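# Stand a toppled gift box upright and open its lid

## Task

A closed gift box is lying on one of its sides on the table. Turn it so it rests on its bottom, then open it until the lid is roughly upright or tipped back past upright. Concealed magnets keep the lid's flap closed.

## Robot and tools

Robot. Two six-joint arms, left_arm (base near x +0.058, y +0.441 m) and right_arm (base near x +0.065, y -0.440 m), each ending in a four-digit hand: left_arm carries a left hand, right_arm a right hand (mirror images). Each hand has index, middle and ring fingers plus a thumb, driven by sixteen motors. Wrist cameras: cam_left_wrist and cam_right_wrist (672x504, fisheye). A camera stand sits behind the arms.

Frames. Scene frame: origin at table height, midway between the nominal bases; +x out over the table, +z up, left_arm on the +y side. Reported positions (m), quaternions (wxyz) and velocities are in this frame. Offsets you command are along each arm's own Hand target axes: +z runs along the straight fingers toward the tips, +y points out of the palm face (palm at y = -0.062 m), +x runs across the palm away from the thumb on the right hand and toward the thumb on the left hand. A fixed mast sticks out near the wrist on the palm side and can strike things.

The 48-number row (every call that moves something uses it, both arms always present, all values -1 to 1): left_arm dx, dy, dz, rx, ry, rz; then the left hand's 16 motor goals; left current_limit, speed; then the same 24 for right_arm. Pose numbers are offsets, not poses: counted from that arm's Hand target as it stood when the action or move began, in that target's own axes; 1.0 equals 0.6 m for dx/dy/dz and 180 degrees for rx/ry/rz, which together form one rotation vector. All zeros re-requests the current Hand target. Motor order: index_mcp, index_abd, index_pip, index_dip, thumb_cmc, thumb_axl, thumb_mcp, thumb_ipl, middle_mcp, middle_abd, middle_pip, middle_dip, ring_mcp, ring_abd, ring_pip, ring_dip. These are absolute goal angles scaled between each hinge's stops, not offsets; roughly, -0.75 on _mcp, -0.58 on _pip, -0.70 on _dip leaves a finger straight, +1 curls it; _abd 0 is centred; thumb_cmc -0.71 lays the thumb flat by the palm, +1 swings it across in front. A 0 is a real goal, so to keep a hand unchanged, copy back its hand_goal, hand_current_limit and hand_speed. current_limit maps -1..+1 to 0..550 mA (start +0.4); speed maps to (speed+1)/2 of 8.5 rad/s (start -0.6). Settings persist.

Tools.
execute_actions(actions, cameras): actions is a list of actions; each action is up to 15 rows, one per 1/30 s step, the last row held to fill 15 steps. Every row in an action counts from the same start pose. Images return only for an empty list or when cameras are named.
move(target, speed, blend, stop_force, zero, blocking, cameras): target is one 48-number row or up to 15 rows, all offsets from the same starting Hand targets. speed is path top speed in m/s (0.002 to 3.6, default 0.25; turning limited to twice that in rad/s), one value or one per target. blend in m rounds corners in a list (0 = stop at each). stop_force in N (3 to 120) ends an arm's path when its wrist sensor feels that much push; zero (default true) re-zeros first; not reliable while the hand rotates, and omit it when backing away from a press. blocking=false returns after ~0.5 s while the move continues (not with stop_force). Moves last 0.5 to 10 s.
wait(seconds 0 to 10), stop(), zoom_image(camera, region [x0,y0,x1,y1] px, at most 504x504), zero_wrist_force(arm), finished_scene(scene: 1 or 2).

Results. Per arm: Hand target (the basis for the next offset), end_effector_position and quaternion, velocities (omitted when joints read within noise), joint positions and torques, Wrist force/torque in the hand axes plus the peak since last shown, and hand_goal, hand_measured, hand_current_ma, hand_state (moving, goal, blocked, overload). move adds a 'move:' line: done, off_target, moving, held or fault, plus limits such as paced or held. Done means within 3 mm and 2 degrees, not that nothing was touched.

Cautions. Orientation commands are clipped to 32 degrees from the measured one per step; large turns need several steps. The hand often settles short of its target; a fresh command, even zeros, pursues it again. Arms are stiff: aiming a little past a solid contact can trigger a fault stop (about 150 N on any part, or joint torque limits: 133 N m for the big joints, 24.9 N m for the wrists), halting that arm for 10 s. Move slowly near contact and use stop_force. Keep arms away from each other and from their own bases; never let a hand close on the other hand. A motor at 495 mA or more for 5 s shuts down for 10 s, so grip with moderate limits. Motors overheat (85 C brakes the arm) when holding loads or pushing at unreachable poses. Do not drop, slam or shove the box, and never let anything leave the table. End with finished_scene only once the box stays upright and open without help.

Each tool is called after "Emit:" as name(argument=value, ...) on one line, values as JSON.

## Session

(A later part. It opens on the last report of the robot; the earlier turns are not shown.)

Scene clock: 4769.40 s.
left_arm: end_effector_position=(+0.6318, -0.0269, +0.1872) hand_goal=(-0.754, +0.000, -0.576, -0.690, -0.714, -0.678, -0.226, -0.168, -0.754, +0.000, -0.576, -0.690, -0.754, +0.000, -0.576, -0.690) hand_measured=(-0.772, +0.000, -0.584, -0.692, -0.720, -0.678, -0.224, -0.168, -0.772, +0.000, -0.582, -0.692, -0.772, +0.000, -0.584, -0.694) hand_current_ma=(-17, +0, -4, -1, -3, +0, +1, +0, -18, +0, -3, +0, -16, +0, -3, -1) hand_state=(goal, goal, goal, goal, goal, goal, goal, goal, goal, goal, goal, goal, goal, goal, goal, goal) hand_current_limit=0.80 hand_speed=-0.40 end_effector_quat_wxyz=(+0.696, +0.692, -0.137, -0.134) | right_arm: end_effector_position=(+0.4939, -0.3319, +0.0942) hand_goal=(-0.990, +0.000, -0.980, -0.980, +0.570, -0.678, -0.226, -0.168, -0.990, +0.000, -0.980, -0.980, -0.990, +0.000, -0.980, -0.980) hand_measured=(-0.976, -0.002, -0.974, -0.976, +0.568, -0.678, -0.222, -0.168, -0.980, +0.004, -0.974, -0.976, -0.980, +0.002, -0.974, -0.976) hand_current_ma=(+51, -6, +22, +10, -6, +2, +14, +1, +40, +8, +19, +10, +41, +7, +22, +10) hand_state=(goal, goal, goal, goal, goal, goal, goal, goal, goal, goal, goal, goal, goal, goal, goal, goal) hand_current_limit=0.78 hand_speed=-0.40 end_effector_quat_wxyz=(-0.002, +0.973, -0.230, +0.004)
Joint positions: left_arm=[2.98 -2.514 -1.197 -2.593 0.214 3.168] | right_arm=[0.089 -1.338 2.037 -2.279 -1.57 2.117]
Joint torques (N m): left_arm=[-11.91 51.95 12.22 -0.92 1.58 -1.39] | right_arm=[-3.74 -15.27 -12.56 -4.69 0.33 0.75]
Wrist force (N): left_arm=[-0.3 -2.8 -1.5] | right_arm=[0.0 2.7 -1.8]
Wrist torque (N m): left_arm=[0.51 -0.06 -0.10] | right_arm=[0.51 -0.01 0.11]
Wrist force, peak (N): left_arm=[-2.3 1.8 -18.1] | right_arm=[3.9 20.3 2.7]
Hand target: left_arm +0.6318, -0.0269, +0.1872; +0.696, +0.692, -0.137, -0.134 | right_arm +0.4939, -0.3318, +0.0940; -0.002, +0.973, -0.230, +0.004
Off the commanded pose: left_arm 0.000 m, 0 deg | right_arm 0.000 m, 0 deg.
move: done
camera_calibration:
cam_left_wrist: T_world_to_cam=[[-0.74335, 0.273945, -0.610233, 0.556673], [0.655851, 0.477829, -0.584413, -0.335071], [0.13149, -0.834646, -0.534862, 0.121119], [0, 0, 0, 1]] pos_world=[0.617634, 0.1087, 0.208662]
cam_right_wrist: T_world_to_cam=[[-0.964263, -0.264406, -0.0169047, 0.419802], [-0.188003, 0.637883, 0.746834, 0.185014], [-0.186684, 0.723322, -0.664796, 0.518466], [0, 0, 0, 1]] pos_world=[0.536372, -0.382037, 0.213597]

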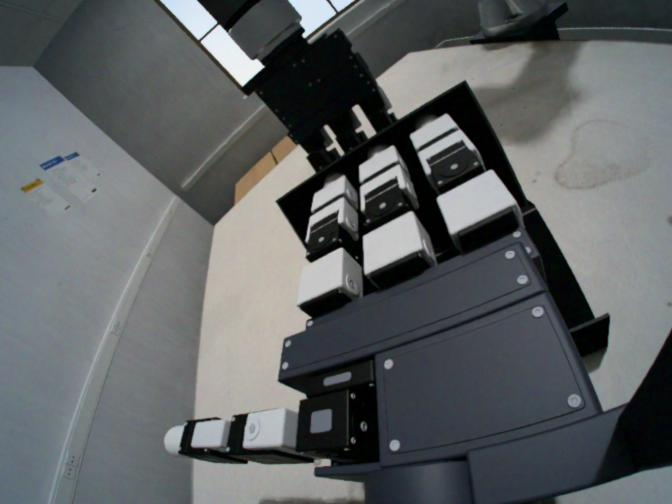

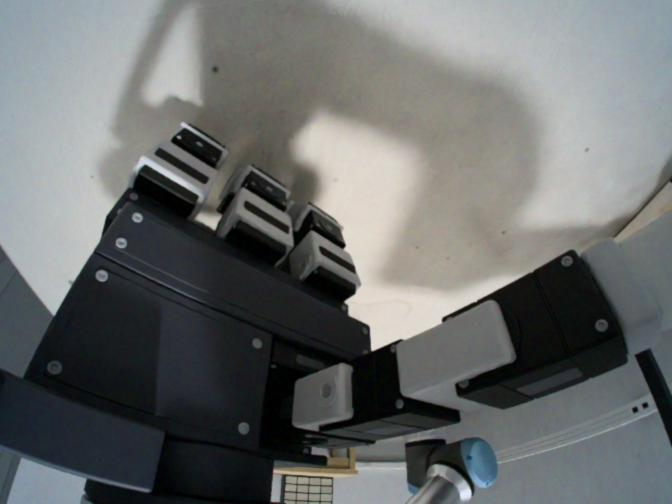

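Emit:
move(target=[[0,0,0,0,0,0,-0.754,0,-0.576,-0.69,-0.714,-0.678,-0.226,-0.168,-0.754,0,-0.576,-0.69,-0.754,0.0,-0.576,-0.69,0.8,-0.4,0,0,0.01,0,0,0,-0.99,0,-0.98,-0.98,0.571,-0.678,-0.226,-0.168,-0.99,0,-0.98,-0.98,-0.99,0,-0.98,-0.98,0.78,-0.4],[0,0,0,0,0,0,-0.754,0,-0.576,-0.69,-0.714,-0.678,-0.226,-0.168,-0.754,0,-0.576,-0.69,-0.754,0.0,-0.576,-0.69,0.8,-0.4,0,-0.17,0.01,0,0,0,-0.99,0,-0.98,-0.98,0.571,-0.678,-0.226,-0.168,-0.99,0,-0.98,-0.98,-0.99,0,-0.98,-0.98,0.78,-0.4]], speed=0.02, stop_force=3, cameras=["cam_left_wrist","cam_right_wrist"])

Emit:
zoom_image(camera="cam_right_wrist", region=[100, 20, 500, 320])

Scene clock: 4782.63 s.
left_arm: end_effector_position=(+0.6318, -0.0269, +0.1872) hand_goal=(-0.754, +0.000, -0.576, -0.690, -0.714, -0.678, -0.226, -0.168, -0.754, +0.000, -0.576, -0.690, -0.754, +0.000, -0.576, -0.690) hand_measured=(-0.772, +0.000, -0.584, -0.692, -0.720, -0.678, -0.224, -0.168, -0.772, +0.000, -0.582, -0.692, -0.772, +0.000, -0.584, -0.694) hand_current_ma=(-17, +0, -4, -1, -3, +0, +1, +0, -18, +0, -3, +0, -16, +0, -3, -1) hand_state=(goal, goal, goal, goal, goal, goal, goal, goal, goal, goal, goal, goal, goal, goal, goal, goal) hand_current_limit=0.80 hand_speed=-0.40 end_effector_quat_wxyz=(+0.696, +0.692, -0.137, -0.134) | right_arm: end_effector_position=(+0.5172, -0.2853, +0.0883) hand_goal=(-0.990, +0.000, -0.980, -0.980, +0.570, -0.678, -0.226, -0.168, -0.990, +0.000, -0.980, -0.980, -0.990, +0.000, -0.980, -0.980) hand_measured=(-0.984, +0.000, -0.984, -0.984, +0.568, -0.678, -0.222, -0.168, -0.986, +0.004, -0.980, -0.980, -0.984, +0.002, -0.980, -0.980) hand_current_ma=(+23, +0, -9, -10, -6, +2, +14, +1, +17, +8, -2, -1, +21, +6, +1, +1) hand_state=(goal, goal, goal, goal, goal, goal, goal, goal, goal, goal, goal, goal, goal, goal, goal, goal) hand_current_limit=0.78 hand_speed=-0.40 end_effector_quat_wxyz=(-0.002, +0.973, -0.230, +0.004)
Joint positions: left_arm=[2.98 -2.514 -1.197 -2.593 0.214 3.168] | right_arm=[0.172 -1.249 1.934 -2.264 -1.571 2.201]
Joint torques (N m): left_arm=[-4.17 51.99 12.66 -2.5 1.69 -1.2] | right_arm=[-12.91 -48.71 -13.29 -4.55 2.29 -0.81]
Wrist force (N): left_arm=[-0.6 -2.7 -1.4] | right_arm=[-0.2 2.8 -1.9]
Wrist torque (N m): left_arm=[0.50 -0.03 -0.11] | right_arm=[0.55 -0.01 0.09]
Wrist force, peak (N): left_arm=[0.1 -2.5 -4.9] | right_arm=[-0.2 8.0 -4.1]
Hand target: left_arm +0.6318, -0.0269, +0.1872; +0.696, +0.692, -0.137, -0.134 | right_arm +0.5172, -0.2853, +0.0883; -0.002, +0.973, -0.230, +0.004 (not the last commanded pose)
Off the commanded pose: left_arm 0.000 m, 0 deg | right_arm 0.050 m, 0 deg.
move: contact (right_arm); path passed 1 of 2 targets
camera_calibration:
cam_left_wrist: T_world_to_cam=[[-0.74335, 0.273945, -0.610233, 0.556673], [0.655851, 0.477829, -0.584413, -0.335071], [0.13149, -0.834646, -0.534862, 0.121119], [0, 0, 0, 1]] pos_world=[0.617634, 0.1087, 0.208662]
cam_right_wrist: T_world_to_cam=[[-0.964245, -0.264471, -0.0169401, 0.454343], [-0.188085, 0.637911, 0.746789, 0.164184], [-0.186698, 0.723273, -0.664846, 0.485242], [0, 0, 0, 1]] pos_world=[0.559572, -0.335537, 0.207697]

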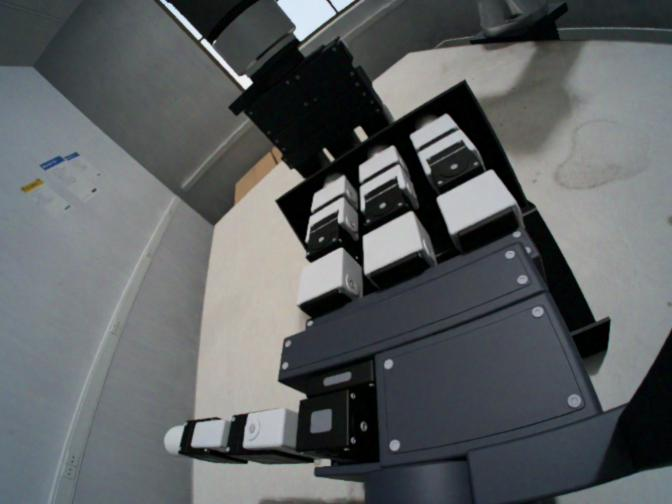

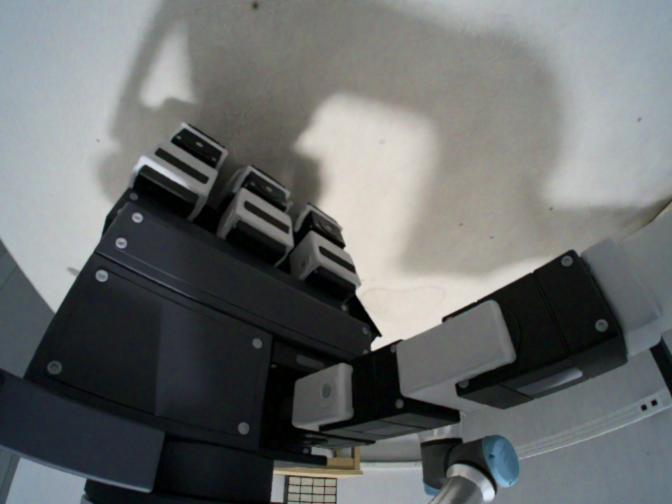

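Scaled by 1.260 from the camera's 672x504 image, which has a finer 960x720 frame.

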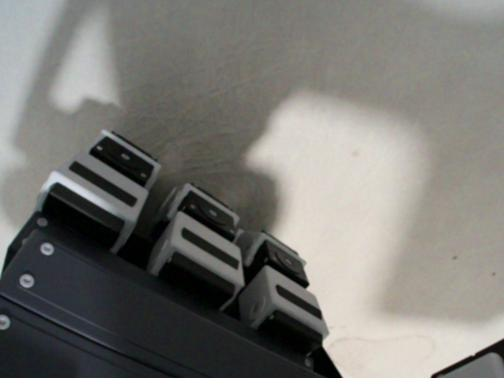

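Emit:
move(target=[[0,0.005,0.03,0,0,0,-0.754,0,-0.576,-0.69,-0.714,-0.678,-0.226,-0.168,-0.754,0,-0.576,-0.69,-0.754,0.0,-0.576,-0.69,0.8,-0.4,0,0,0,0,0,0,-0.99,0,-0.98,-0.98,0.571,-0.678,-0.226,-0.168,-0.99,0,-0.98,-0.98,-0.99,0,-0.98,-0.98,0.78,-0.4],[0,0.002,0.06,0,0,0,-0.754,0,-0.576,-0.69,-0.714,-0.678,-0.226,-0.168,-0.754,0,-0.576,-0.69,-0.754,0.0,-0.576,-0.69,0.8,-0.4,0,0,0,0,0,0,-0.99,0,-0.98,-0.98,0.571,-0.678,-0.226,-0.168,-0.99,0,-0.98,-0.98,-0.99,0,-0.98,-0.98,0.78,-0.4]], speed=0.02, stop_force=8, cameras=["cam_left_wrist","cam_right_wrist"])

Emit:
zoom_image(camera="cam_left_wrist", region=[200, 50, 650, 350])

Scene clock: 4807.27 s.
left_arm: end_effector_position=(+0.6269, -0.0389, +0.1895) hand_goal=(-0.754, +0.000, -0.576, -0.690, -0.714, -0.678, -0.226, -0.168, -0.754, +0.000, -0.576, -0.690, -0.754, +0.000, -0.576, -0.690) hand_measured=(-0.772, -0.002, -0.582, -0.692, -0.720, -0.678, -0.224, -0.168, -0.766, -0.006, -0.574, -0.684, -0.770, +0.004, -0.586, -0.694) hand_current_ma=(-16, -1, -3, -1, -3, +0, +1, +0, -10, -2, +0, +3, -15, +1, -6, -1) hand_state=(goal, goal, goal, goal, goal, goal, goal, goal, goal, goal, goal, goal, goal, goal, goal, goal) hand_current_limit=0.80 hand_speed=-0.40 end_effector_quat_wxyz=(+0.696, +0.692, -0.137, -0.134) | right_arm: end_effector_position=(+0.5172, -0.2854, +0.0883) hand_goal=(-0.990, +0.000, -0.980, -0.980, +0.570, -0.678, -0.226, -0.168, -0.990, +0.000, -0.980, -0.980, -0.990, +0.000, -0.980, -0.980) hand_measured=(-0.976, +0.000, -0.992, -0.986, +0.568, -0.678, -0.222, -0.168, -0.986, +0.004, -0.980, -0.980, -0.984, +0.002, -0.980, -0.980) hand_current_ma=(+55, +0, -39, -20, -6, +2, +14, +1, +17, +8, -1, -1, +21, +6, +1, +1) hand_state=(goal, goal, goal, goal, goal, goal, goal, goal, goal, goal, goal, goal, goal, goal, goal, goal) hand_current_limit=0.78 hand_speed=-0.40 end_effector_quat_wxyz=(-0.002, +0.973, -0.230, +0.004)
Joint positions: left_arm=[2.961 -2.511 -1.196 -2.599 0.195 3.169] | right_arm=[0.172 -1.249 1.934 -2.264 -1.571 2.201]
Joint torques (N m): left_arm=[11.1 42.43 12.05 1.35 1.89 -1.38] | right_arm=[-2.01 -47.91 -26.45 -4.64 2.36 1.49]
Wrist force (N): left_arm=[-0.4 -0.9 -6.0] | right_arm=[-0.1 8.3 -1.3]
Wrist torque (N m): left_arm=[0.74 -0.09 -0.16] | right_arm=[0.59 0.03 -0.02]
Wrist force, peak (N): left_arm=[-1.1 -0.4 -14.5] | right_arm=[1.3 17.0 -1.0]
Hand target: left_arm +0.6269, -0.0389, +0.1895; +0.696, +0.692, -0.137, -0.134 (not the last commanded pose) | right_arm +0.5172, -0.2853, +0.0883; -0.002, +0.973, -0.230, +0.004
Off the commanded pose: left_arm 0.023 m, 0 deg | right_arm 0.000 m, 0 deg.
move: contact (left_arm); path passed 0 of 2 targets
camera_calibration:
cam_left_wrist: T_world_to_cam=[[-0.743362, 0.273894, -0.610243, 0.557674], [0.655816, 0.477932, -0.584368, -0.324836], [0.131599, -0.834604, -0.5349, 0.112861], [0, 0, 0, 1]] pos_world=[0.612734, 0.0967004, 0.210862]
cam_right_wrist: T_world_to_cam=[[-0.964263, -0.264408, -0.0168692, 0.454359], [-0.187992, 0.637936, 0.746791, 0.16414], [-0.186696, 0.723274, -0.664845, 0.485242], [0, 0, 0, 1]] pos_world=[0.559572, -0.335537, 0.207697]

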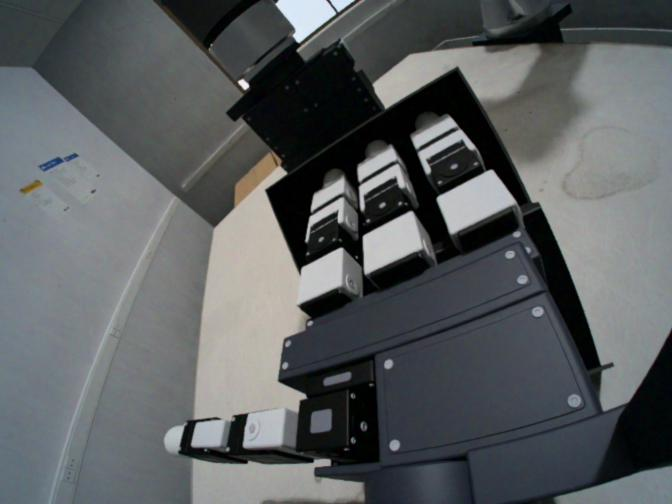

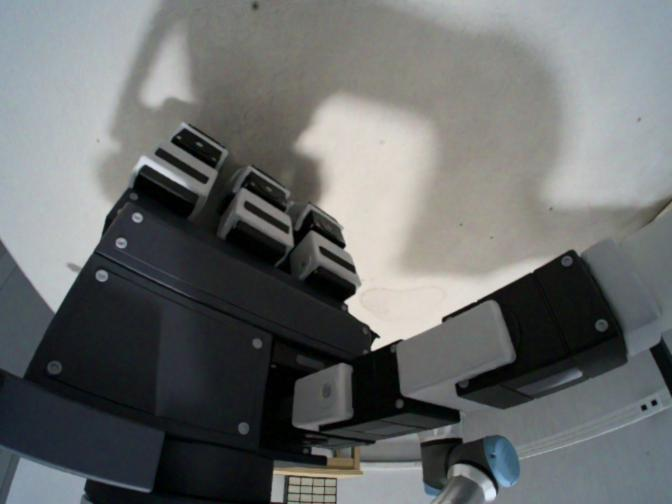

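Scaled by 1.120 from the camera's 672x504 image, which has a finer 960x720 frame.

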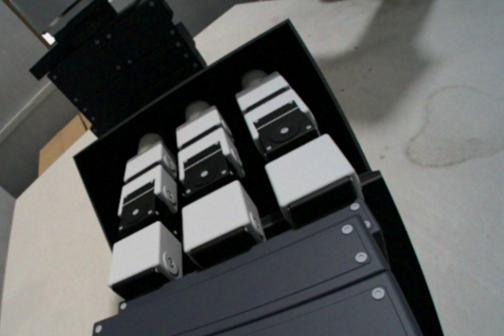

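Emit:
move(target=[[0,0.003,-0.01,0,0,0,-0.754,0,-0.576,-0.69,-0.714,-0.678,-0.226,-0.168,-0.754,0,-0.576,-0.69,-0.754,0.0,-0.576,-0.69,0.8,-0.4,0,0,0,0,0,0,-0.99,0,-0.98,-0.98,0.571,-0.678,-0.226,-0.168,-0.99,0,-0.98,-0.98,-0.99,0,-0.98,-0.98,0.78,-0.4],[0,0.003,-0.01,0,0,0,-0.754,0,-0.576,-0.69,-0.714,-0.678,-0.226,-0.168,-0.754,0,-0.576,-0.69,-0.754,0.0,-0.576,-0.69,0.8,-0.4,0,0.05,0,0,0,0,-0.99,0,-0.98,-0.98,0.571,-0.678,-0.226,-0.168,-0.99,0,-0.98,-0.98,-0.99,0,-0.98,-0.98,0.78,-0.4]], speed=0.02, cameras=["cam_left_wrist","cam_right_wrist"])

Emit:
zoom_image(camera="cam_left_wrist", region=[200, 50, 650, 350])

Scene clock: 4821.57 s.
left_arm: end_effector_position=(+0.6292, -0.0333, +0.1912) hand_goal=(-0.754, +0.000, -0.576, -0.690, -0.714, -0.678, -0.226, -0.168, -0.754, +0.000, -0.576, -0.690, -0.754, +0.000, -0.576, -0.690) hand_measured=(-0.772, -0.002, -0.582, -0.692, -0.720, -0.678, -0.224, -0.168, -0.776, -0.006, -0.584, -0.692, -0.776, +0.004, -0.588, -0.694) hand_current_ma=(-16, +0, -3, -1, -3, +0, +1, +0, -22, -2, -4, +0, -24, +1, -8, -2) hand_state=(goal, goal, goal, goal, goal, goal, goal, goal, blocked, goal, goal, goal, blocked, goal, goal, goal) hand_current_limit=0.80 hand_speed=-0.40 end_effector_quat_wxyz=(+0.696, +0.692, -0.137, -0.134) | right_arm: end_effector_position=(+0.5038, -0.3120, +0.0881) hand_goal=(-0.990, +0.000, -0.980, -0.980, +0.570, -0.678, -0.226, -0.168, -0.990, +0.000, -0.980, -0.980, -0.990, +0.000, -0.980, -0.980) hand_measured=(-0.984, +0.000, -0.984, -0.984, +0.568, -0.678, -0.222, -0.168, -0.984, +0.004, -0.980, -0.980, -0.984, +0.002, -0.980, -0.980) hand_current_ma=(+21, +1, -9, -15, -6, +2, +14, +1, +17, +8, -1, -1, +21, +6, +1, +1) hand_state=(goal, goal, goal, goal, goal, goal, goal, goal, goal, goal, goal, goal, goal, goal, goal, goal) hand_current_limit=0.78 hand_speed=-0.40 end_effector_quat_wxyz=(-0.002, +0.973, -0.230, +0.004)
Joint positions: left_arm=[2.97 -2.508 -1.196 -2.6 0.203 3.168] | right_arm=[0.126 -1.294 1.998 -2.283 -1.571 2.154]
Joint torques (N m): left_arm=[14.44 55.87 26.69 -2.72 1.64 -1.48] | right_arm=[-13.96 -46.46 -13 -4.79 2.28 -1.05]
Wrist force (N): left_arm=[-0.7 -2.7 -1.4] | right_arm=[0.1 2.7 -1.8]
Wrist torque (N m): left_arm=[0.52 -0.01 -0.01] | right_arm=[0.56 -0.03 0.13]
Wrist force, peak (N): left_arm=[-0.3 -0.8 -6.3] | right_arm=[-0.1 8.4 -1.5]
Hand target: left_arm +0.6292, -0.0333, +0.1912; +0.696, +0.692, -0.137, -0.134 | right_arm +0.5038, -0.3122, +0.0881; -0.002, +0.973, -0.230, +0.004
Off the commanded pose: left_arm 0.000 m, 0 deg | right_arm 0.000 m, 0 deg.
move: done
camera_calibration:
cam_left_wrist: T_world_to_cam=[[-0.743362, 0.273894, -0.610243, 0.558902], [0.655816, 0.477932, -0.584368, -0.327856], [0.131599, -0.834604, -0.5349, 0.118125], [0, 0, 0, 1]] pos_world=[0.614934, 0.1022, 0.212662]
cam_right_wrist: T_world_to_cam=[[-0.964245, -0.264472, -0.0169383, 0.434454], [-0.188098, 0.637964, 0.74674, 0.178826], [-0.186686, 0.723226, -0.6649, 0.501992], [0, 0, 0, 1]] pos_world=[0.546272, -0.362237, 0.207597]

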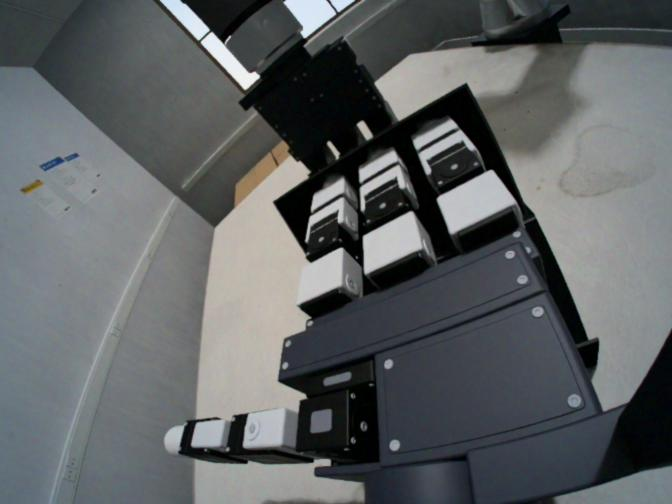

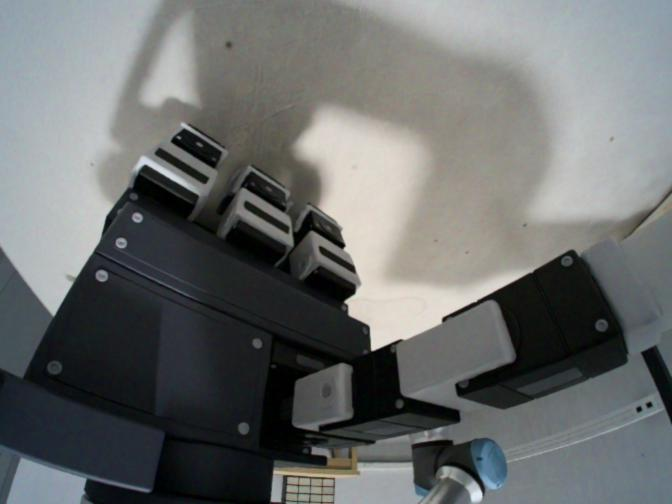

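Scaled by 1.120 from the camera's 672x504 image, which has a finer 960x720 frame.

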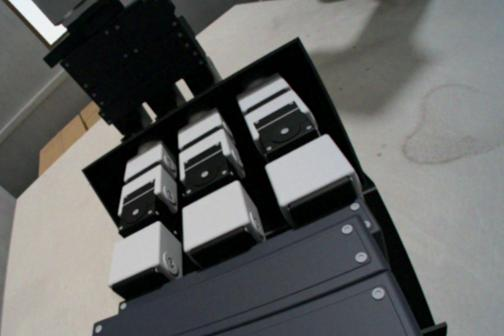

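Emit:
move(target=[[0,0,0,0,0,0,-0.754,0,-0.576,-0.69,-0.714,-0.678,-0.226,-0.168,-0.754,0,-0.576,-0.69,-0.754,0.0,-0.576,-0.69,0.8,-0.4,0,0.09,0,0,0,0,-0.99,0,-0.98,-0.98,0.571,-0.678,-0.226,-0.168,-0.99,0,-0.98,-0.98,-0.99,0,-0.98,-0.98,0.78,-0.4],[0,0,0,0,0,0,-0.754,0,-0.576,-0.69,-0.714,-0.678,-0.226,-0.168,-0.754,0,-0.576,-0.69,-0.754,0.0,-0.576,-0.69,0.8,-0.4,0,0.09,0,0.233,0,0,-0.99,0,-0.577,-0.696,0.571,-0.678,-0.226,-0.168,-0.99,0,-0.577,-0.696,-0.99,0,-0.577,-0.696,0.78,-0.4],[0,0,0,0,0,0,-0.754,0,-0.576,-0.69,-0.714,-0.678,-0.226,-0.168,-0.754,0,-0.576,-0.69,-0.754,0.0,-0.576,-0.69,0.8,-0.4,0,0.09,0.1,0.233,0,0,-0.99,0,-0.577,-0.696,0.571,-0.678,-0.226,-0.168,-0.99,0,-0.577,-0.696,-0.99,0,-0.577,-0.696,0.78,-0.4]], speed=0.08, cameras=["cam_left_wrist","cam_right_wrist"])

Scene clock: 4870.80 s.
left_arm: end_effector_position=(+0.6292, -0.0333, +0.1912) hand_goal=(-0.754, +0.000, -0.576, -0.690, -0.714, -0.678, -0.226, -0.168, -0.754, +0.000, -0.576, -0.690, -0.754, +0.000, -0.576, -0.690) hand_measured=(-0.772, -0.002, -0.582, -0.692, -0.720, -0.678, -0.224, -0.168, -0.776, -0.006, -0.584, -0.692, -0.776, +0.004, -0.588, -0.694) hand_current_ma=(-16, +0, -3, -1, -3, +0, +1, +0, -22, -2, -4, +0, -24, +1, -8, -2) hand_state=(goal, goal, goal, goal, goal, goal, goal, goal, blocked, goal, goal, goal, blocked, goal, goal, goal) hand_current_limit=0.80 hand_speed=-0.40 end_effector_quat_wxyz=(+0.696, +0.692, -0.137, -0.134) | right_arm: end_effector_position=(+0.4801, -0.3604, +0.0280) hand_goal=(-0.990, +0.000, -0.578, -0.696, +0.570, -0.678, -0.226, -0.168, -0.990, +0.000, -0.578, -0.696, -0.990, +0.000, -0.578, -0.696) hand_measured=(-0.982, +0.000, -0.578, -0.698, +0.568, -0.678, -0.222, -0.168, -0.984, +0.004, -0.578, -0.698, -0.984, +0.002, -0.578, -0.698) hand_current_ma=(+28, +1, -1, -7, -6, +2, +14, +1, +22, +8, -1, -7, +23, +6, -1, -7) hand_state=(goal, goal, goal, goal, goal, goal, goal, goal, goal, goal, goal, goal, goal, goal, goal, goal) hand_current_limit=0.78 hand_speed=-0.40 end_effector_quat_wxyz=(-0.350, +0.908, -0.213, +0.086)
Joint positions: left_arm=[2.97 -2.508 -1.196 -2.6 0.203 3.168] | right_arm=[-0.369 -1.411 2.438 -2.685 -0.838 1.69]
Joint torques (N m): left_arm=[14.41 53.76 25.1 -2.66 1.82 0.76] | right_arm=[11.49 -6.46 -7.89 -4.8 -0.86 1.73]
Wrist force (N): left_arm=[-0.6 -2.7 -1.4] | right_arm=[-0.4 2.9 -2.0]
Wrist torque (N m): left_arm=[0.51 -0.02 -0.01] | right_arm=[0.47 -0.03 -0.12]
Wrist force, peak (N): left_arm=[-0.5 -2.9 -1.7] | right_arm=[-0.3 3.2 -2.5]
Hand target: left_arm +0.6292, -0.0333, +0.1912; +0.696, +0.692, -0.137, -0.134 | right_arm +0.4801, -0.3604, +0.0279; -0.350, +0.908, -0.213, +0.086
Off the commanded pose: left_arm 0.000 m, 0 deg | right_arm 0.000 m, 0 deg.
move: done
camera_calibration:
cam_left_wrist: T_world_to_cam=[[-0.743362, 0.273894, -0.610243, 0.558902], [0.655816, 0.477932, -0.584368, -0.327856], [0.131599, -0.834604, -0.5349, 0.118125], [0, 0, 0, 1]] pos_world=[0.614934, 0.1022, 0.212662]
cam_right_wrist: T_world_to_cam=[[-0.881546, -0.10602, -0.46004, 0.427532], [-0.468622, 0.0784686, 0.879907, 0.179461], [-0.0571893, 0.991263, -0.118857, 0.511702], [0, 0, 0, 1]] pos_world=[0.490252, -0.475987, 0.0995925]

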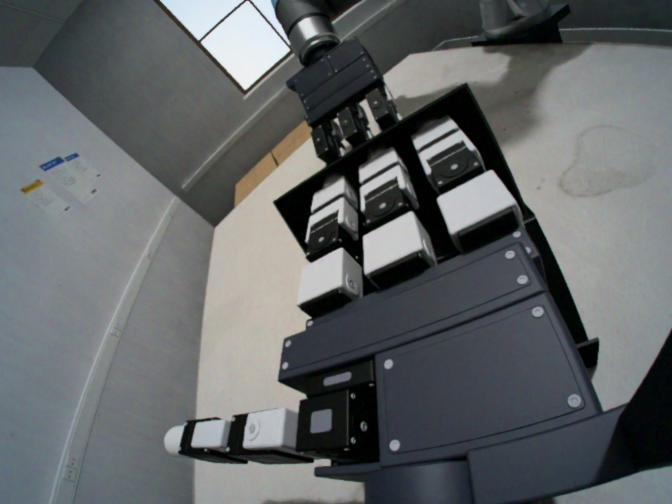

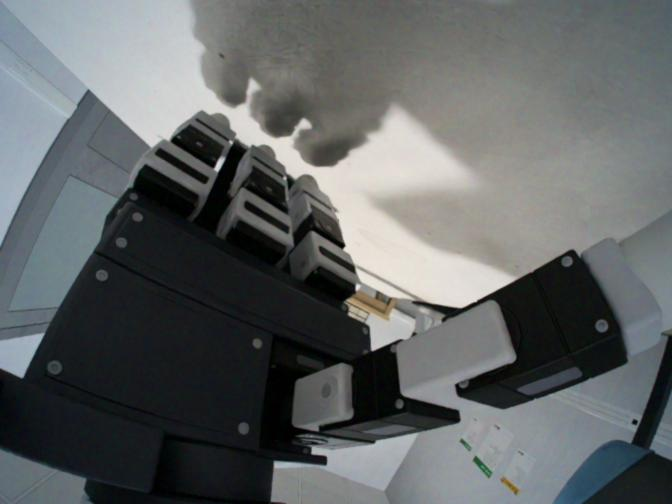

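Emit:
move(target=[[0,0,0,0,0,0,-0.754,0,-0.576,-0.69,-0.714,-0.678,-0.226,-0.168,-0.754,0,-0.576,-0.69,-0.754,0.0,-0.576,-0.69,0.8,-0.4,0,0.011,0.0124,0,0,0,-0.99,0,-0.577,-0.696,0.571,-0.678,-0.226,-0.168,-0.99,0,-0.577,-0.696,-0.99,0,-0.577,-0.696,0.78,-0.4],[0,0,0,0,0,0,-0.754,0,-0.576,-0.69,-0.714,-0.678,-0.226,-0.168,-0.754,0,-0.576,-0.69,-0.754,0.0,-0.576,-0.69,0.8,-0.4,0,-0.102,0.114,0,0,0,-0.99,0,-0.577,-0.696,0.571,-0.678,-0.226,-0.168,-0.99,0,-0.577,-0.696,-0.99,0,-0.577,-0.696,0.78,-0.4]], speed=0.02, stop_force=3, cameras=["cam_left_wrist","cam_right_wrist"])

Scene clock: 4890.00 s.
left_arm: end_effector_position=(+0.6292, -0.0333, +0.1912) hand_goal=(-0.754, +0.000, -0.576, -0.690, -0.714, -0.678, -0.226, -0.168, -0.754, +0.000, -0.576, -0.690, -0.754, +0.000, -0.576, -0.690) hand_measured=(-0.772, -0.002, -0.582, -0.692, -0.720, -0.678, -0.224, -0.168, -0.776, -0.006, -0.584, -0.692, -0.778, +0.004, -0.588, -0.696) hand_current_ma=(-16, +0, -3, -1, -3, +0, +1, +0, -23, -2, -4, -1, -26, +1, -9, -2) hand_state=(goal, goal, goal, goal, goal, goal, goal, goal, blocked, goal, goal, goal, blocked, goal, goal, goal) hand_current_limit=0.80 hand_speed=-0.40 end_effector_quat_wxyz=(+0.696, +0.692, -0.137, -0.134) | right_arm: end_effector_position=(+0.5210, -0.2788, +0.0183) hand_goal=(-0.990, +0.000, -0.578, -0.696, +0.570, -0.678, -0.226, -0.168, -0.990, +0.000, -0.578, -0.696, -0.990, +0.000, -0.578, -0.696) hand_measured=(-0.980, +0.000, -0.578, -0.698, +0.568, -0.678, -0.222, -0.168, -0.984, +0.002, -0.578, -0.698, -0.984, +0.002, -0.578, -0.698) hand_current_ma=(+36, +0, +2, -6, -6, +2, +14, +1, +25, +4, +1, -6, +23, +6, -1, -7) hand_state=(goal, goal, goal, goal, goal, goal, goal, goal, goal, goal, goal, goal, goal, goal, goal, goal) hand_current_limit=0.78 hand_speed=-0.40 end_effector_quat_wxyz=(-0.350, +0.908, -0.213, +0.086)
Joint positions: left_arm=[2.97 -2.508 -1.196 -2.6 0.203 3.168] | right_arm=[-0.141 -1.238 2.32 -2.933 -0.88 1.986]
Joint torques (N m): left_arm=[13.97 51.16 26.03 -2.65 1.82 1.44] | right_arm=[11.9 -13.96 -19.42 -4.91 -0.99 1.73]
Wrist force (N): left_arm=[-0.4 -3.2 -2.1] | right_arm=[-0.4 3.5 -2.5]
Wrist torque (N m): left_arm=[0.60 0.00 0.02] | right_arm=[0.58 -0.07 -0.07]
Wrist force, peak (N): left_arm=[-0.1 -3.3 -2.2] | right_arm=[-0.4 3.5 -2.5]
Hand target: left_arm +0.6292, -0.0333, +0.1912; +0.696, +0.692, -0.137, -0.134 | right_arm +0.5210, -0.2788, +0.0183; -0.350, +0.908, -0.213, +0.086
Off the commanded pose: left_arm 0.000 m, 0 deg | right_arm 0.000 m, 0 deg.
move: done
camera_calibration:
cam_left_wrist: T_world_to_cam=[[-0.743362, 0.273894, -0.610243, 0.558902], [0.655816, 0.477932, -0.584368, -0.327856], [0.131599, -0.834604, -0.5349, 0.118125], [0, 0, 0, 1]] pos_world=[0.614934, 0.1022, 0.212662]
cam_right_wrist: T_world_to_cam=[[-0.881529, -0.105937, -0.460092, 0.46785], [-0.468666, 0.0785104, 0.87988, 0.200714], [-0.0570902, 0.991269, -0.118858, 0.431963], [0, 0, 0, 1]] pos_world=[0.531152, -0.394387, 0.0899925]

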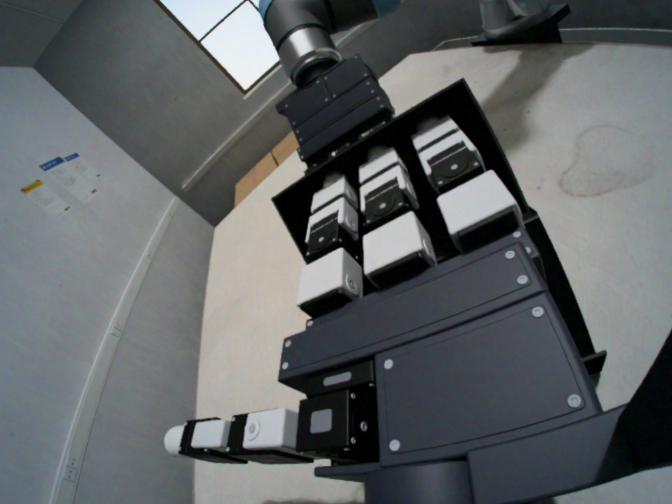

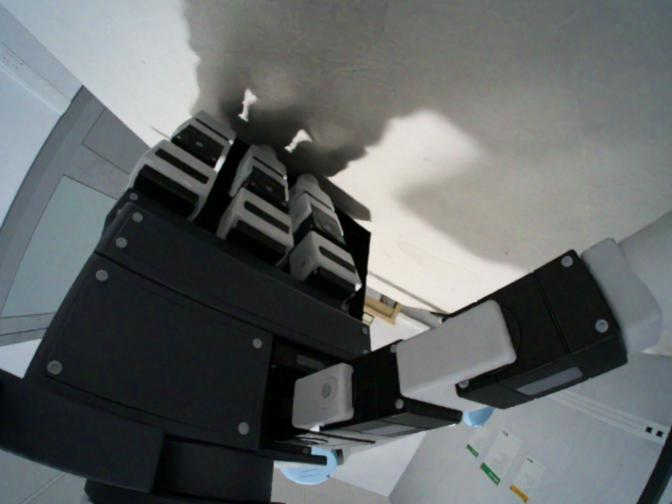

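Emit:
move(target=[[0,0.006,0.03,0,0,0,-0.754,0,-0.576,-0.69,-0.714,-0.678,-0.226,-0.168,-0.754,0,-0.576,-0.69,-0.754,0.0,-0.576,-0.69,0.8,-0.4,0,0,0,0,0,0,-0.99,0,-0.577,-0.696,0.571,-0.678,-0.226,-0.168,-0.99,0,-0.577,-0.696,-0.99,0,-0.577,-0.696,0.78,-0.4],[0,0.004,0.06,0,0,0,-0.754,0,-0.576,-0.69,-0.714,-0.678,-0.226,-0.168,-0.754,0,-0.576,-0.69,-0.754,0.0,-0.576,-0.69,0.8,-0.4,0,0,0,0,0,0,-0.99,0,-0.577,-0.696,0.571,-0.678,-0.226,-0.168,-0.99,0,-0.577,-0.696,-0.99,0,-0.577,-0.696,0.78,-0.4]], speed=0.02, stop_force=8, cameras=["cam_left_wrist","cam_right_wrist"])

Emit:
zoom_image(camera="cam_left_wrist", region=[200, 50, 650, 350])

Scene clock: 4902.57 s.
left_arm: end_effector_position=(+0.6223, -0.0502, +0.1947) hand_goal=(-0.754, +0.000, -0.576, -0.690, -0.714, -0.678, -0.226, -0.168, -0.754, +0.000, -0.576, -0.690, -0.754, +0.000, -0.576, -0.690) hand_measured=(-0.760, +0.000, -0.576, -0.688, -0.720, -0.678, -0.224, -0.168, -0.760, -0.006, -0.578, -0.688, -0.766, +0.002, -0.584, -0.694) hand_current_ma=(-3, +0, +0, +1, -3, +0, +1, +0, -3, -2, +0, +0, -8, +0, -4, -1) hand_state=(goal, goal, goal, goal, goal, goal, goal, goal, goal, goal, goal, goal, goal, goal, goal, goal) hand_current_limit=0.80 hand_speed=-0.40 end_effector_quat_wxyz=(+0.696, +0.692, -0.137, -0.134) | right_arm: end_effector_position=(+0.5210, -0.2788, +0.0183) hand_goal=(-0.990, +0.000, -0.578, -0.696, +0.570, -0.678, -0.226, -0.168, -0.990, +0.000, -0.578, -0.696, -0.990, +0.000, -0.578, -0.696) hand_measured=(-0.952, +0.000, -0.580, -0.698, +0.568, -0.678, -0.222, -0.168, -0.970, +0.002, -0.578, -0.698, -0.982, +0.002, -0.578, -0.698) hand_current_ma=(+159, +0, -5, -7, -6, +2, +14, +1, +78, +4, +3, -6, +25, +6, +0, -7) hand_state=(blocked, goal, goal, goal, goal, goal, goal, goal, goal, goal, goal, goal, goal, goal, goal, goal) hand_current_limit=0.78 hand_speed=-0.40 end_effector_quat_wxyz=(-0.350, +0.908, -0.213, +0.086)
Joint positions: left_arm=[2.943 -2.504 -1.193 -2.61 0.177 3.171] | right_arm=[-0.141 -1.238 2.32 -2.933 -0.88 1.986]
Joint torques (N m): left_arm=[14.2 47.92 12.36 1.54 1.84 -1.46] | right_arm=[11.43 -20.17 -19.04 -4.76 3.87 1.76]
Wrist force (N): left_arm=[-0.3 -0.9 -1.8] | right_arm=[-0.4 4.6 -1.6]
Wrist torque (N m): left_arm=[0.42 -0.01 -0.13] | right_arm=[0.48 -0.03 -0.09]
Wrist force, peak (N): left_arm=[-0.2 3.1 -10.4] | right_arm=[0.2 13.5 -4.9]
Hand target: left_arm +0.6223, -0.0502, +0.1947; +0.696, +0.692, -0.137, -0.134 (not the last commanded pose) | right_arm +0.5210, -0.2788, +0.0183; -0.350, +0.908, -0.213, +0.086
Off the commanded pose: left_arm 0.018 m, 0 deg | right_arm 0.000 m, 0 deg.
move: contact (left_arm); path passed 1 of 2 targets
camera_calibration:
cam_left_wrist: T_world_to_cam=[[-0.743281, 0.27401, -0.610289, 0.560461], [0.655909, 0.477942, -0.584255, -0.313339], [0.131591, -0.83456, -0.534971, 0.1069], [0, 0, 0, 1]] pos_world=[0.608035, 0.085401, 0.216161]
cam_right_wrist: T_world_to_cam=[[-0.881529, -0.105937, -0.460092, 0.46785], [-0.468666, 0.0785104, 0.87988, 0.200714], [-0.0570902, 0.991269, -0.118858, 0.431963], [0, 0, 0, 1]] pos_world=[0.531152, -0.394387, 0.0899925]

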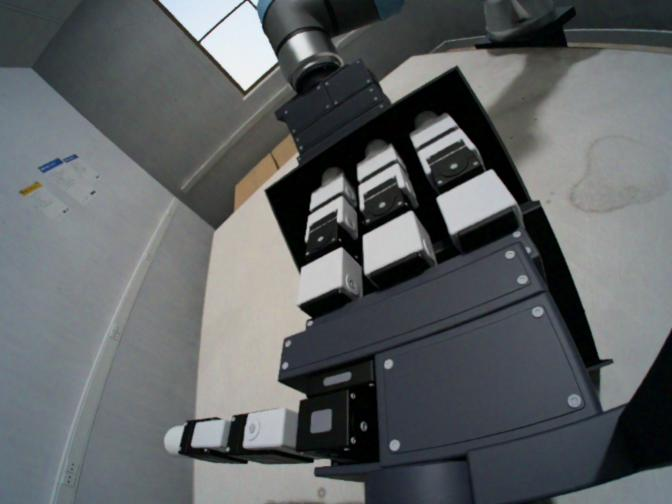

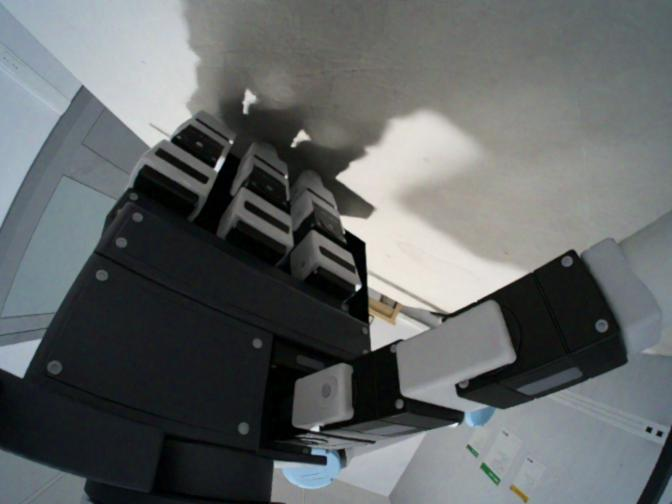

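Scaled by 1.120 from the camera's 672x504 image, which has a finer 960x720 frame.

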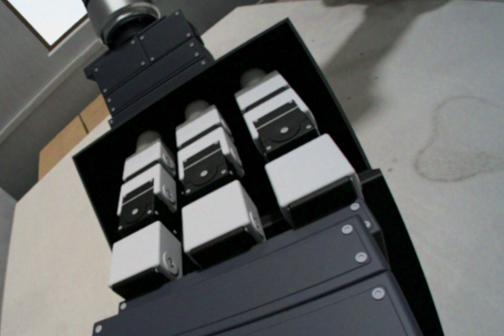

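Emit:
move(target=[[0,0,0,0,0,0,-0.754,0,-0.576,-0.69,-0.714,-0.678,-0.226,-0.168,-0.754,0,-0.576,-0.69,-0.754,0.0,-0.576,-0.69,0.8,-0.4,0,0.037,-0.033,0,0,0,-0.99,0,-0.577,-0.696,-0.71,-0.678,-0.226,-0.168,-0.99,0,-0.577,-0.696,-0.99,0,-0.577,-0.696,0.78,-0.4]], speed=0.015, cameras=["cam_left_wrist","cam_right_wrist"])

Emit:
zoom_image(camera="cam_left_wrist", region=[200, 50, 650, 350])

Scene clock: 4926.83 s.
left_arm: end_effector_position=(+0.6223, -0.0502, +0.1947) hand_goal=(-0.754, +0.000, -0.576, -0.690, -0.714, -0.678, -0.226, -0.168, -0.754, +0.000, -0.576, -0.690, -0.754, +0.000, -0.576, -0.690) hand_measured=(-0.768, +0.000, -0.580, -0.690, -0.720, -0.678, -0.224, -0.168, -0.772, -0.004, -0.582, -0.690, -0.774, +0.002, -0.586, -0.694) hand_current_ma=(-11, +0, -2, +0, -3, +0, +1, +0, -16, -1, -2, +0, -18, +0, -5, -1) hand_state=(goal, goal, goal, goal, goal, goal, goal, goal, goal, goal, goal, goal, goal, goal, goal, goal) hand_current_limit=0.80 hand_speed=-0.40 end_effector_quat_wxyz=(+0.696, +0.692, -0.137, -0.134) | right_arm: end_effector_position=(+0.5078, -0.3053, +0.0181) hand_goal=(-0.990, +0.000, -0.578, -0.696, -0.710, -0.678, -0.226, -0.168, -0.990, +0.000, -0.578, -0.696, -0.990, +0.000, -0.578, -0.696) hand_measured=(-0.968, +0.000, -0.576, -0.698, -0.696, -0.678, -0.222, -0.168, -0.972, +0.002, -0.578, -0.698, -0.982, +0.002, -0.576, -0.698) hand_current_ma=(+91, +0, +3, -5, +56, +2, +14, +1, +72, +4, +3, -6, +30, +6, +4, -4) hand_state=(blocked, goal, goal, goal, goal, goal, goal, goal, goal, goal, goal, goal, goal, goal, goal, goal) hand_current_limit=0.78 hand_speed=-0.40 end_effector_quat_wxyz=(-0.350, +0.908, -0.213, +0.086)
Joint positions: left_arm=[2.943 -2.504 -1.193 -2.61 0.177 3.171] | right_arm=[-0.211 -1.282 2.367 -2.88 -0.863 1.898]
Joint torques (N m): left_arm=[13.74 48.84 15.19 1.28 1.21 -1.4] | right_arm=[-14.23 -40.8 -7.66 -0.29 3.56 -0.63]
Wrist force (N): left_arm=[-0.6 -2.8 -1.3] | right_arm=[-0.1 2.9 -1.7]
Wrist torque (N m): left_arm=[0.51 -0.02 -0.10] | right_arm=[0.45 -0.03 0.06]
Wrist force, peak (N): left_arm=[-0.7 -2.8 -1.7] | right_arm=[-0.2 4.9 -1.5]
Hand target: left_arm +0.6223, -0.0502, +0.1947; +0.696, +0.692, -0.137, -0.134 | right_arm +0.5077, -0.3054, +0.0181; -0.350, +0.908, -0.213, +0.086
Off the commanded pose: left_arm 0.000 m, 0 deg | right_arm 0.000 m, 0 deg.
move: done
camera_calibration:
cam_left_wrist: T_world_to_cam=[[-0.743281, 0.27401, -0.610289, 0.560461], [0.655909, 0.477942, -0.584255, -0.313339], [0.131591, -0.83456, -0.534971, 0.1069], [0, 0, 0, 1]] pos_world=[0.608035, 0.085401, 0.216161]
cam_right_wrist: T_world_to_cam=[[-0.881529, -0.105937, -0.460092, 0.453268], [-0.468666, 0.0785104, 0.87988, 0.196872], [-0.0570902, 0.991269, -0.118858, 0.457443], [0, 0, 0, 1]] pos_world=[0.517952, -0.420887, 0.0896925]

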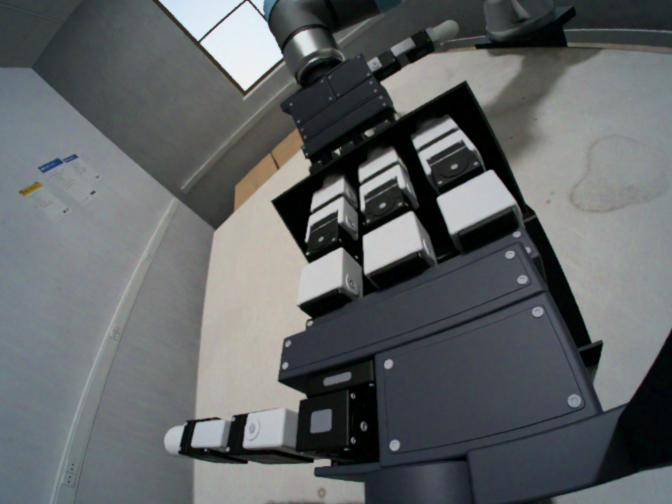

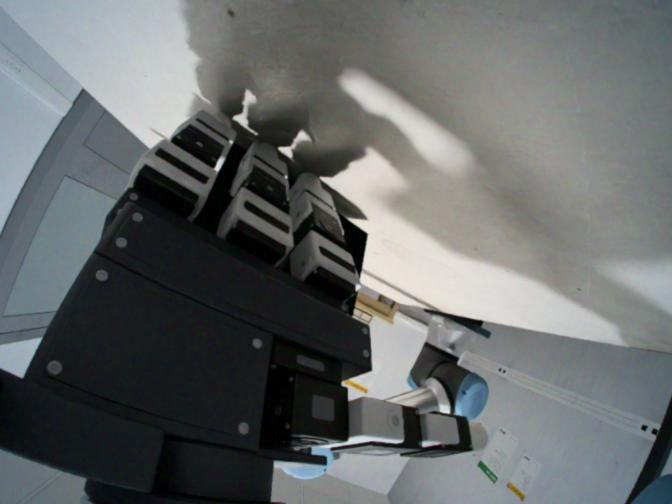

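Scaled by 1.120 from the camera's 672x504 image, which has a finer 960x720 frame.

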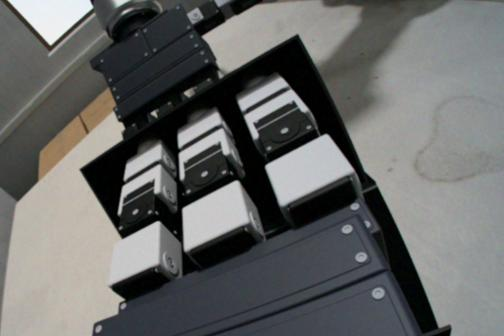

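Emit:
move(target=[[0,0,0,0,0,0,-0.754,0,-0.576,-0.69,-0.714,-0.678,-0.226,-0.168,-0.754,0,-0.576,-0.69,-0.754,0.0,-0.576,-0.69,0.8,-0.4,0,0.037,-0.033,0,0,0,-0.99,0,-0.577,-0.696,-0.71,-0.678,-0.226,-0.168,-0.99,0,-0.577,-0.696,-0.99,0,-0.577,-0.696,0.78,-0.4],[0,0,0,0,0,0,-0.754,0,-0.576,-0.69,-0.714,-0.678,-0.226,-0.168,-0.754,0,-0.576,-0.69,-0.754,0.0,-0.576,-0.69,0.8,-0.4,0,0.038,-0.034,0,0,0,-0.99,0,-0.97,-0.696,-0.71,-0.678,-0.226,-0.168,-0.99,0,-0.97,-0.696,-0.99,0,-0.97,-0.696,0.78,-0.4],[0,0,0,0,0,0,-0.754,0,-0.576,-0.69,-0.714,-0.678,-0.226,-0.168,-0.754,0,-0.576,-0.69,-0.754,0.0,-0.576,-0.69,0.8,-0.4,0,0.0745,0.0085,0,0,0,-0.99,0,-0.97,-0.696,-0.71,-0.678,-0.226,-0.168,-0.99,0,-0.97,-0.696,-0.99,0,-0.97,-0.696,0.78,-0.4]], speed=0.03)

Emit:
move(target=[0,0,0,0,0,0,-0.754,0,-0.576,-0.69,-0.714,-0.678,-0.226,-0.168,-0.754,0,-0.576,-0.69,-0.754,0.0,-0.576,-0.69,0.8,-0.4,0,-0.12,0.108,0,0,0,-0.99,0,-0.97,-0.696,-0.71,-0.678,-0.226,-0.168,-0.99,0,-0.97,-0.696,-0.99,0,-0.97,-0.696,0.78,-0.4], speed=0.02, stop_force=2.5, zero=true, cameras=["cam_left_wrist","cam_right_wrist"])

Scene clock: 4945.67 s.
left_arm: end_effector_position=(+0.6223, -0.0502, +0.1947) hand_goal=(-0.754, +0.000, -0.576, -0.690, -0.714, -0.678, -0.226, -0.168, -0.754, +0.000, -0.576, -0.690, -0.754, +0.000, -0.576, -0.690) hand_measured=(-0.768, +0.000, -0.580, -0.690, -0.720, -0.678, -0.224, -0.168, -0.772, -0.004, -0.582, -0.690, -0.774, +0.002, -0.586, -0.694) hand_current_ma=(-11, +0, -2, +0, -3, +0, +1, +0, -16, -1, -2, +0, -18, +0, -5, -1) hand_state=(goal, goal, goal, goal, goal, goal, goal, goal, goal, goal, goal, goal, goal, goal, goal, goal) hand_current_limit=0.80 hand_speed=-0.40 end_effector_quat_wxyz=(+0.696, +0.692, -0.137, -0.134) | right_arm: end_effector_position=(+0.4946, -0.3321, -0.0156) hand_goal=(-0.990, +0.000, -0.970, -0.696, -0.710, -0.678, -0.226, -0.168, -0.990, +0.000, -0.970, -0.696, -0.990, +0.000, -0.970, -0.696) hand_measured=(-0.968, +0.000, -0.962, -0.698, -0.696, -0.678, -0.222, -0.168, -0.972, +0.002, -0.964, -0.698, -0.982, +0.002, -0.962, -0.698) hand_current_ma=(+87, +0, +26, -5, +56, +2, +14, +1, +69, +4, +23, -6, +30, +6, +26, -4) hand_state=(blocked, goal, goal, goal, goal, goal, goal, goal, goal, goal, goal, goal, goal, goal, goal, goal) hand_current_limit=0.78 hand_speed=-0.40 end_effector_quat_wxyz=(-0.350, +0.908, -0.213, +0.086)
Joint positions: left_arm=[2.943 -2.504 -1.193 -2.61 0.177 3.171] | right_arm=[-0.285 -1.22 2.423 -2.935 -0.849 1.801]
Joint torques (N m): left_arm=[13.36 50.3 21.33 0.29 -0.63 -1.44] | right_arm=[11.51 -12.8 -4.88 -5.01 -0.92 1.81]
Wrist force (N): left_arm=[-0.8 -2.8 -1.6] | right_arm=[-0.4 3.0 -1.7]
Wrist torque (N m): left_arm=[0.54 0.01 -0.12] | right_arm=[0.42 0.00 -0.13]
Wrist force, peak (N): left_arm=[-0.6 -3.0 -1.4] | right_arm=[-0.3 3.2 -2.0]
Hand target: left_arm +0.6223, -0.0502, +0.1947; +0.696, +0.692, -0.137, -0.134 | right_arm +0.4947, -0.3321, -0.0157; -0.350, +0.908, -0.213, +0.086
Off the commanded pose: left_arm 0.000 m, 0 deg | right_arm 0.000 m, 0 deg.
move: done

stop_force must be a number from 3 to 120 (N); nothing of the call was run

Emit:
move(target=[0,0,0,0,0,0,-0.754,0,-0.576,-0.69,-0.714,-0.678,-0.226,-0.168,-0.754,0,-0.576,-0.69,-0.754,0.0,-0.576,-0.69,0.8,-0.4,0,-0.12,0.108,0,0,0,-0.99,0,-0.97,-0.696,-0.71,-0.678,-0.226,-0.168,-0.99,0,-0.97,-0.696,-0.99,0,-0.97,-0.696,0.78,-0.4], speed=0.02, stop_force=3, cameras=["cam_left_wrist","cam_right_wrist"])

Scene clock: 4954.87 s.
left_arm: end_effector_position=(+0.6223, -0.0501, +0.1947) hand_goal=(-0.754, +0.000, -0.576, -0.690, -0.714, -0.678, -0.226, -0.168, -0.754, +0.000, -0.576, -0.690, -0.754, +0.000, -0.576, -0.690) hand_measured=(-0.772, +0.000, -0.584, -0.692, -0.720, -0.678, -0.224, -0.168, -0.776, -0.004, -0.588, -0.694, -0.780, +0.002, -0.592, -0.698) hand_current_ma=(-15, +0, -4, +0, -3, +0, +1, +0, -23, -1, -8, -2, -28, +0, -13, -4) hand_state=(goal, goal, goal, goal, goal, goal, goal, goal, blocked, goal, goal, goal, blocked, goal, goal, goal) hand_current_limit=0.80 hand_speed=-0.40 end_effector_quat_wxyz=(+0.696, +0.692, -0.137, -0.134) | right_arm: end_effector_position=(+0.5280, -0.2653, -0.0154) hand_goal=(-0.990, +0.000, -0.970, -0.696, -0.710, -0.678, -0.226, -0.168, -0.990, +0.000, -0.970, -0.696, -0.990, +0.000, -0.970, -0.696) hand_measured=(-0.964, +0.000, -0.962, -0.696, -0.696, -0.678, -0.222, -0.168, -0.968, +0.002, -0.962, -0.694, -0.970, +0.002, -0.962, -0.696) hand_current_ma=(+103, -2, +24, +2, +55, +2, +14, +1, +88, +4, +26, +3, +76, +6, +24, +3) hand_state=(blocked, goal, goal, goal, goal, goal, goal, goal, blocked, goal, goal, goal, goal, goal, goal, goal) hand_current_limit=0.78 hand_speed=-0.40 end_effector_quat_wxyz=(-0.350, +0.908, -0.213, +0.086)
Joint positions: left_arm=[2.943 -2.504 -1.193 -2.61 0.177 3.171] | right_arm=[-0.108 -1.119 2.303 -3.062 -0.89 2.027]
Joint torques (N m): left_arm=[8.68 52.32 24.89 -0.52 -0.72 -1.32] | right_arm=[-12.87 -46.93 -5.62 -0.63 3.92 -0.84]
Wrist force (N): left_arm=[-0.7 -0.5 -1.8] | right_arm=[-0.6 4.1 -1.0]
Wrist torque (N m): left_arm=[0.50 0.00 -0.13] | right_arm=[0.22 0.02 0.03]
Wrist force, peak (N): left_arm=[-0.7 -0.2 -4.5] | right_arm=[0.2 6.6 -2.8]
Hand target: left_arm +0.6223, -0.0502, +0.1947; +0.696, +0.692, -0.137, -0.134 | right_arm +0.5280, -0.2653, -0.0154; -0.350, +0.908, -0.213, +0.086 (not the last commanded pose)
Off the commanded pose: left_arm 0.000 m, 0 deg | right_arm 0.022 m, 0 deg.
move: contact (right_arm)
camera_calibration:
cam_left_wrist: T_world_to_cam=[[-0.74333, 0.273973, -0.610245, 0.560484], [0.655854, 0.477963, -0.584301, -0.313297], [0.131592, -0.83456, -0.534971, 0.1069], [0, 0, 0, 1]] pos_world=[0.608034, 0.0854009, 0.216162]
cam_right_wrist: T_world_to_cam=[[-0.881543, -0.105976, -0.460055, 0.459891], [-0.468627, 0.0783805, 0.879912, 0.232602], [-0.0571899, 0.991275, -0.118759, 0.415013], [0, 0, 0, 1]] pos_world=[0.538152, -0.380887, 0.0561924]

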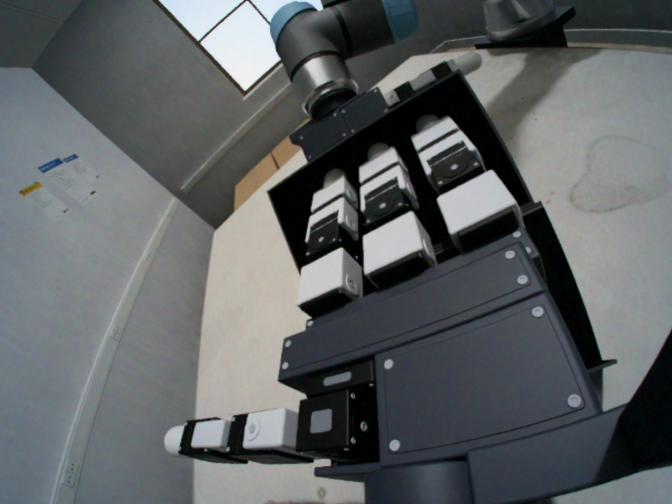

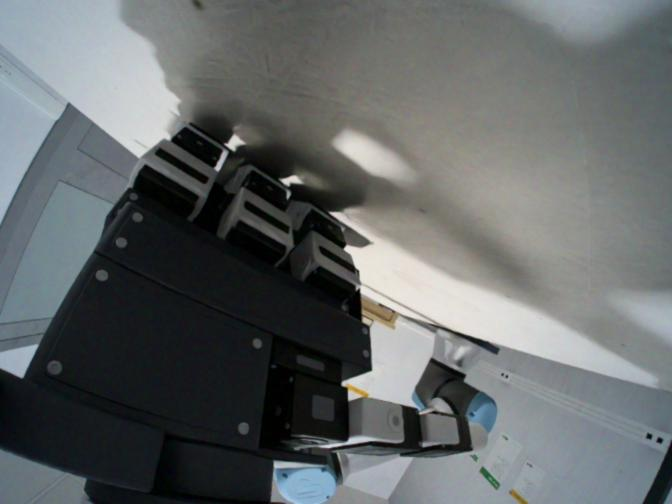

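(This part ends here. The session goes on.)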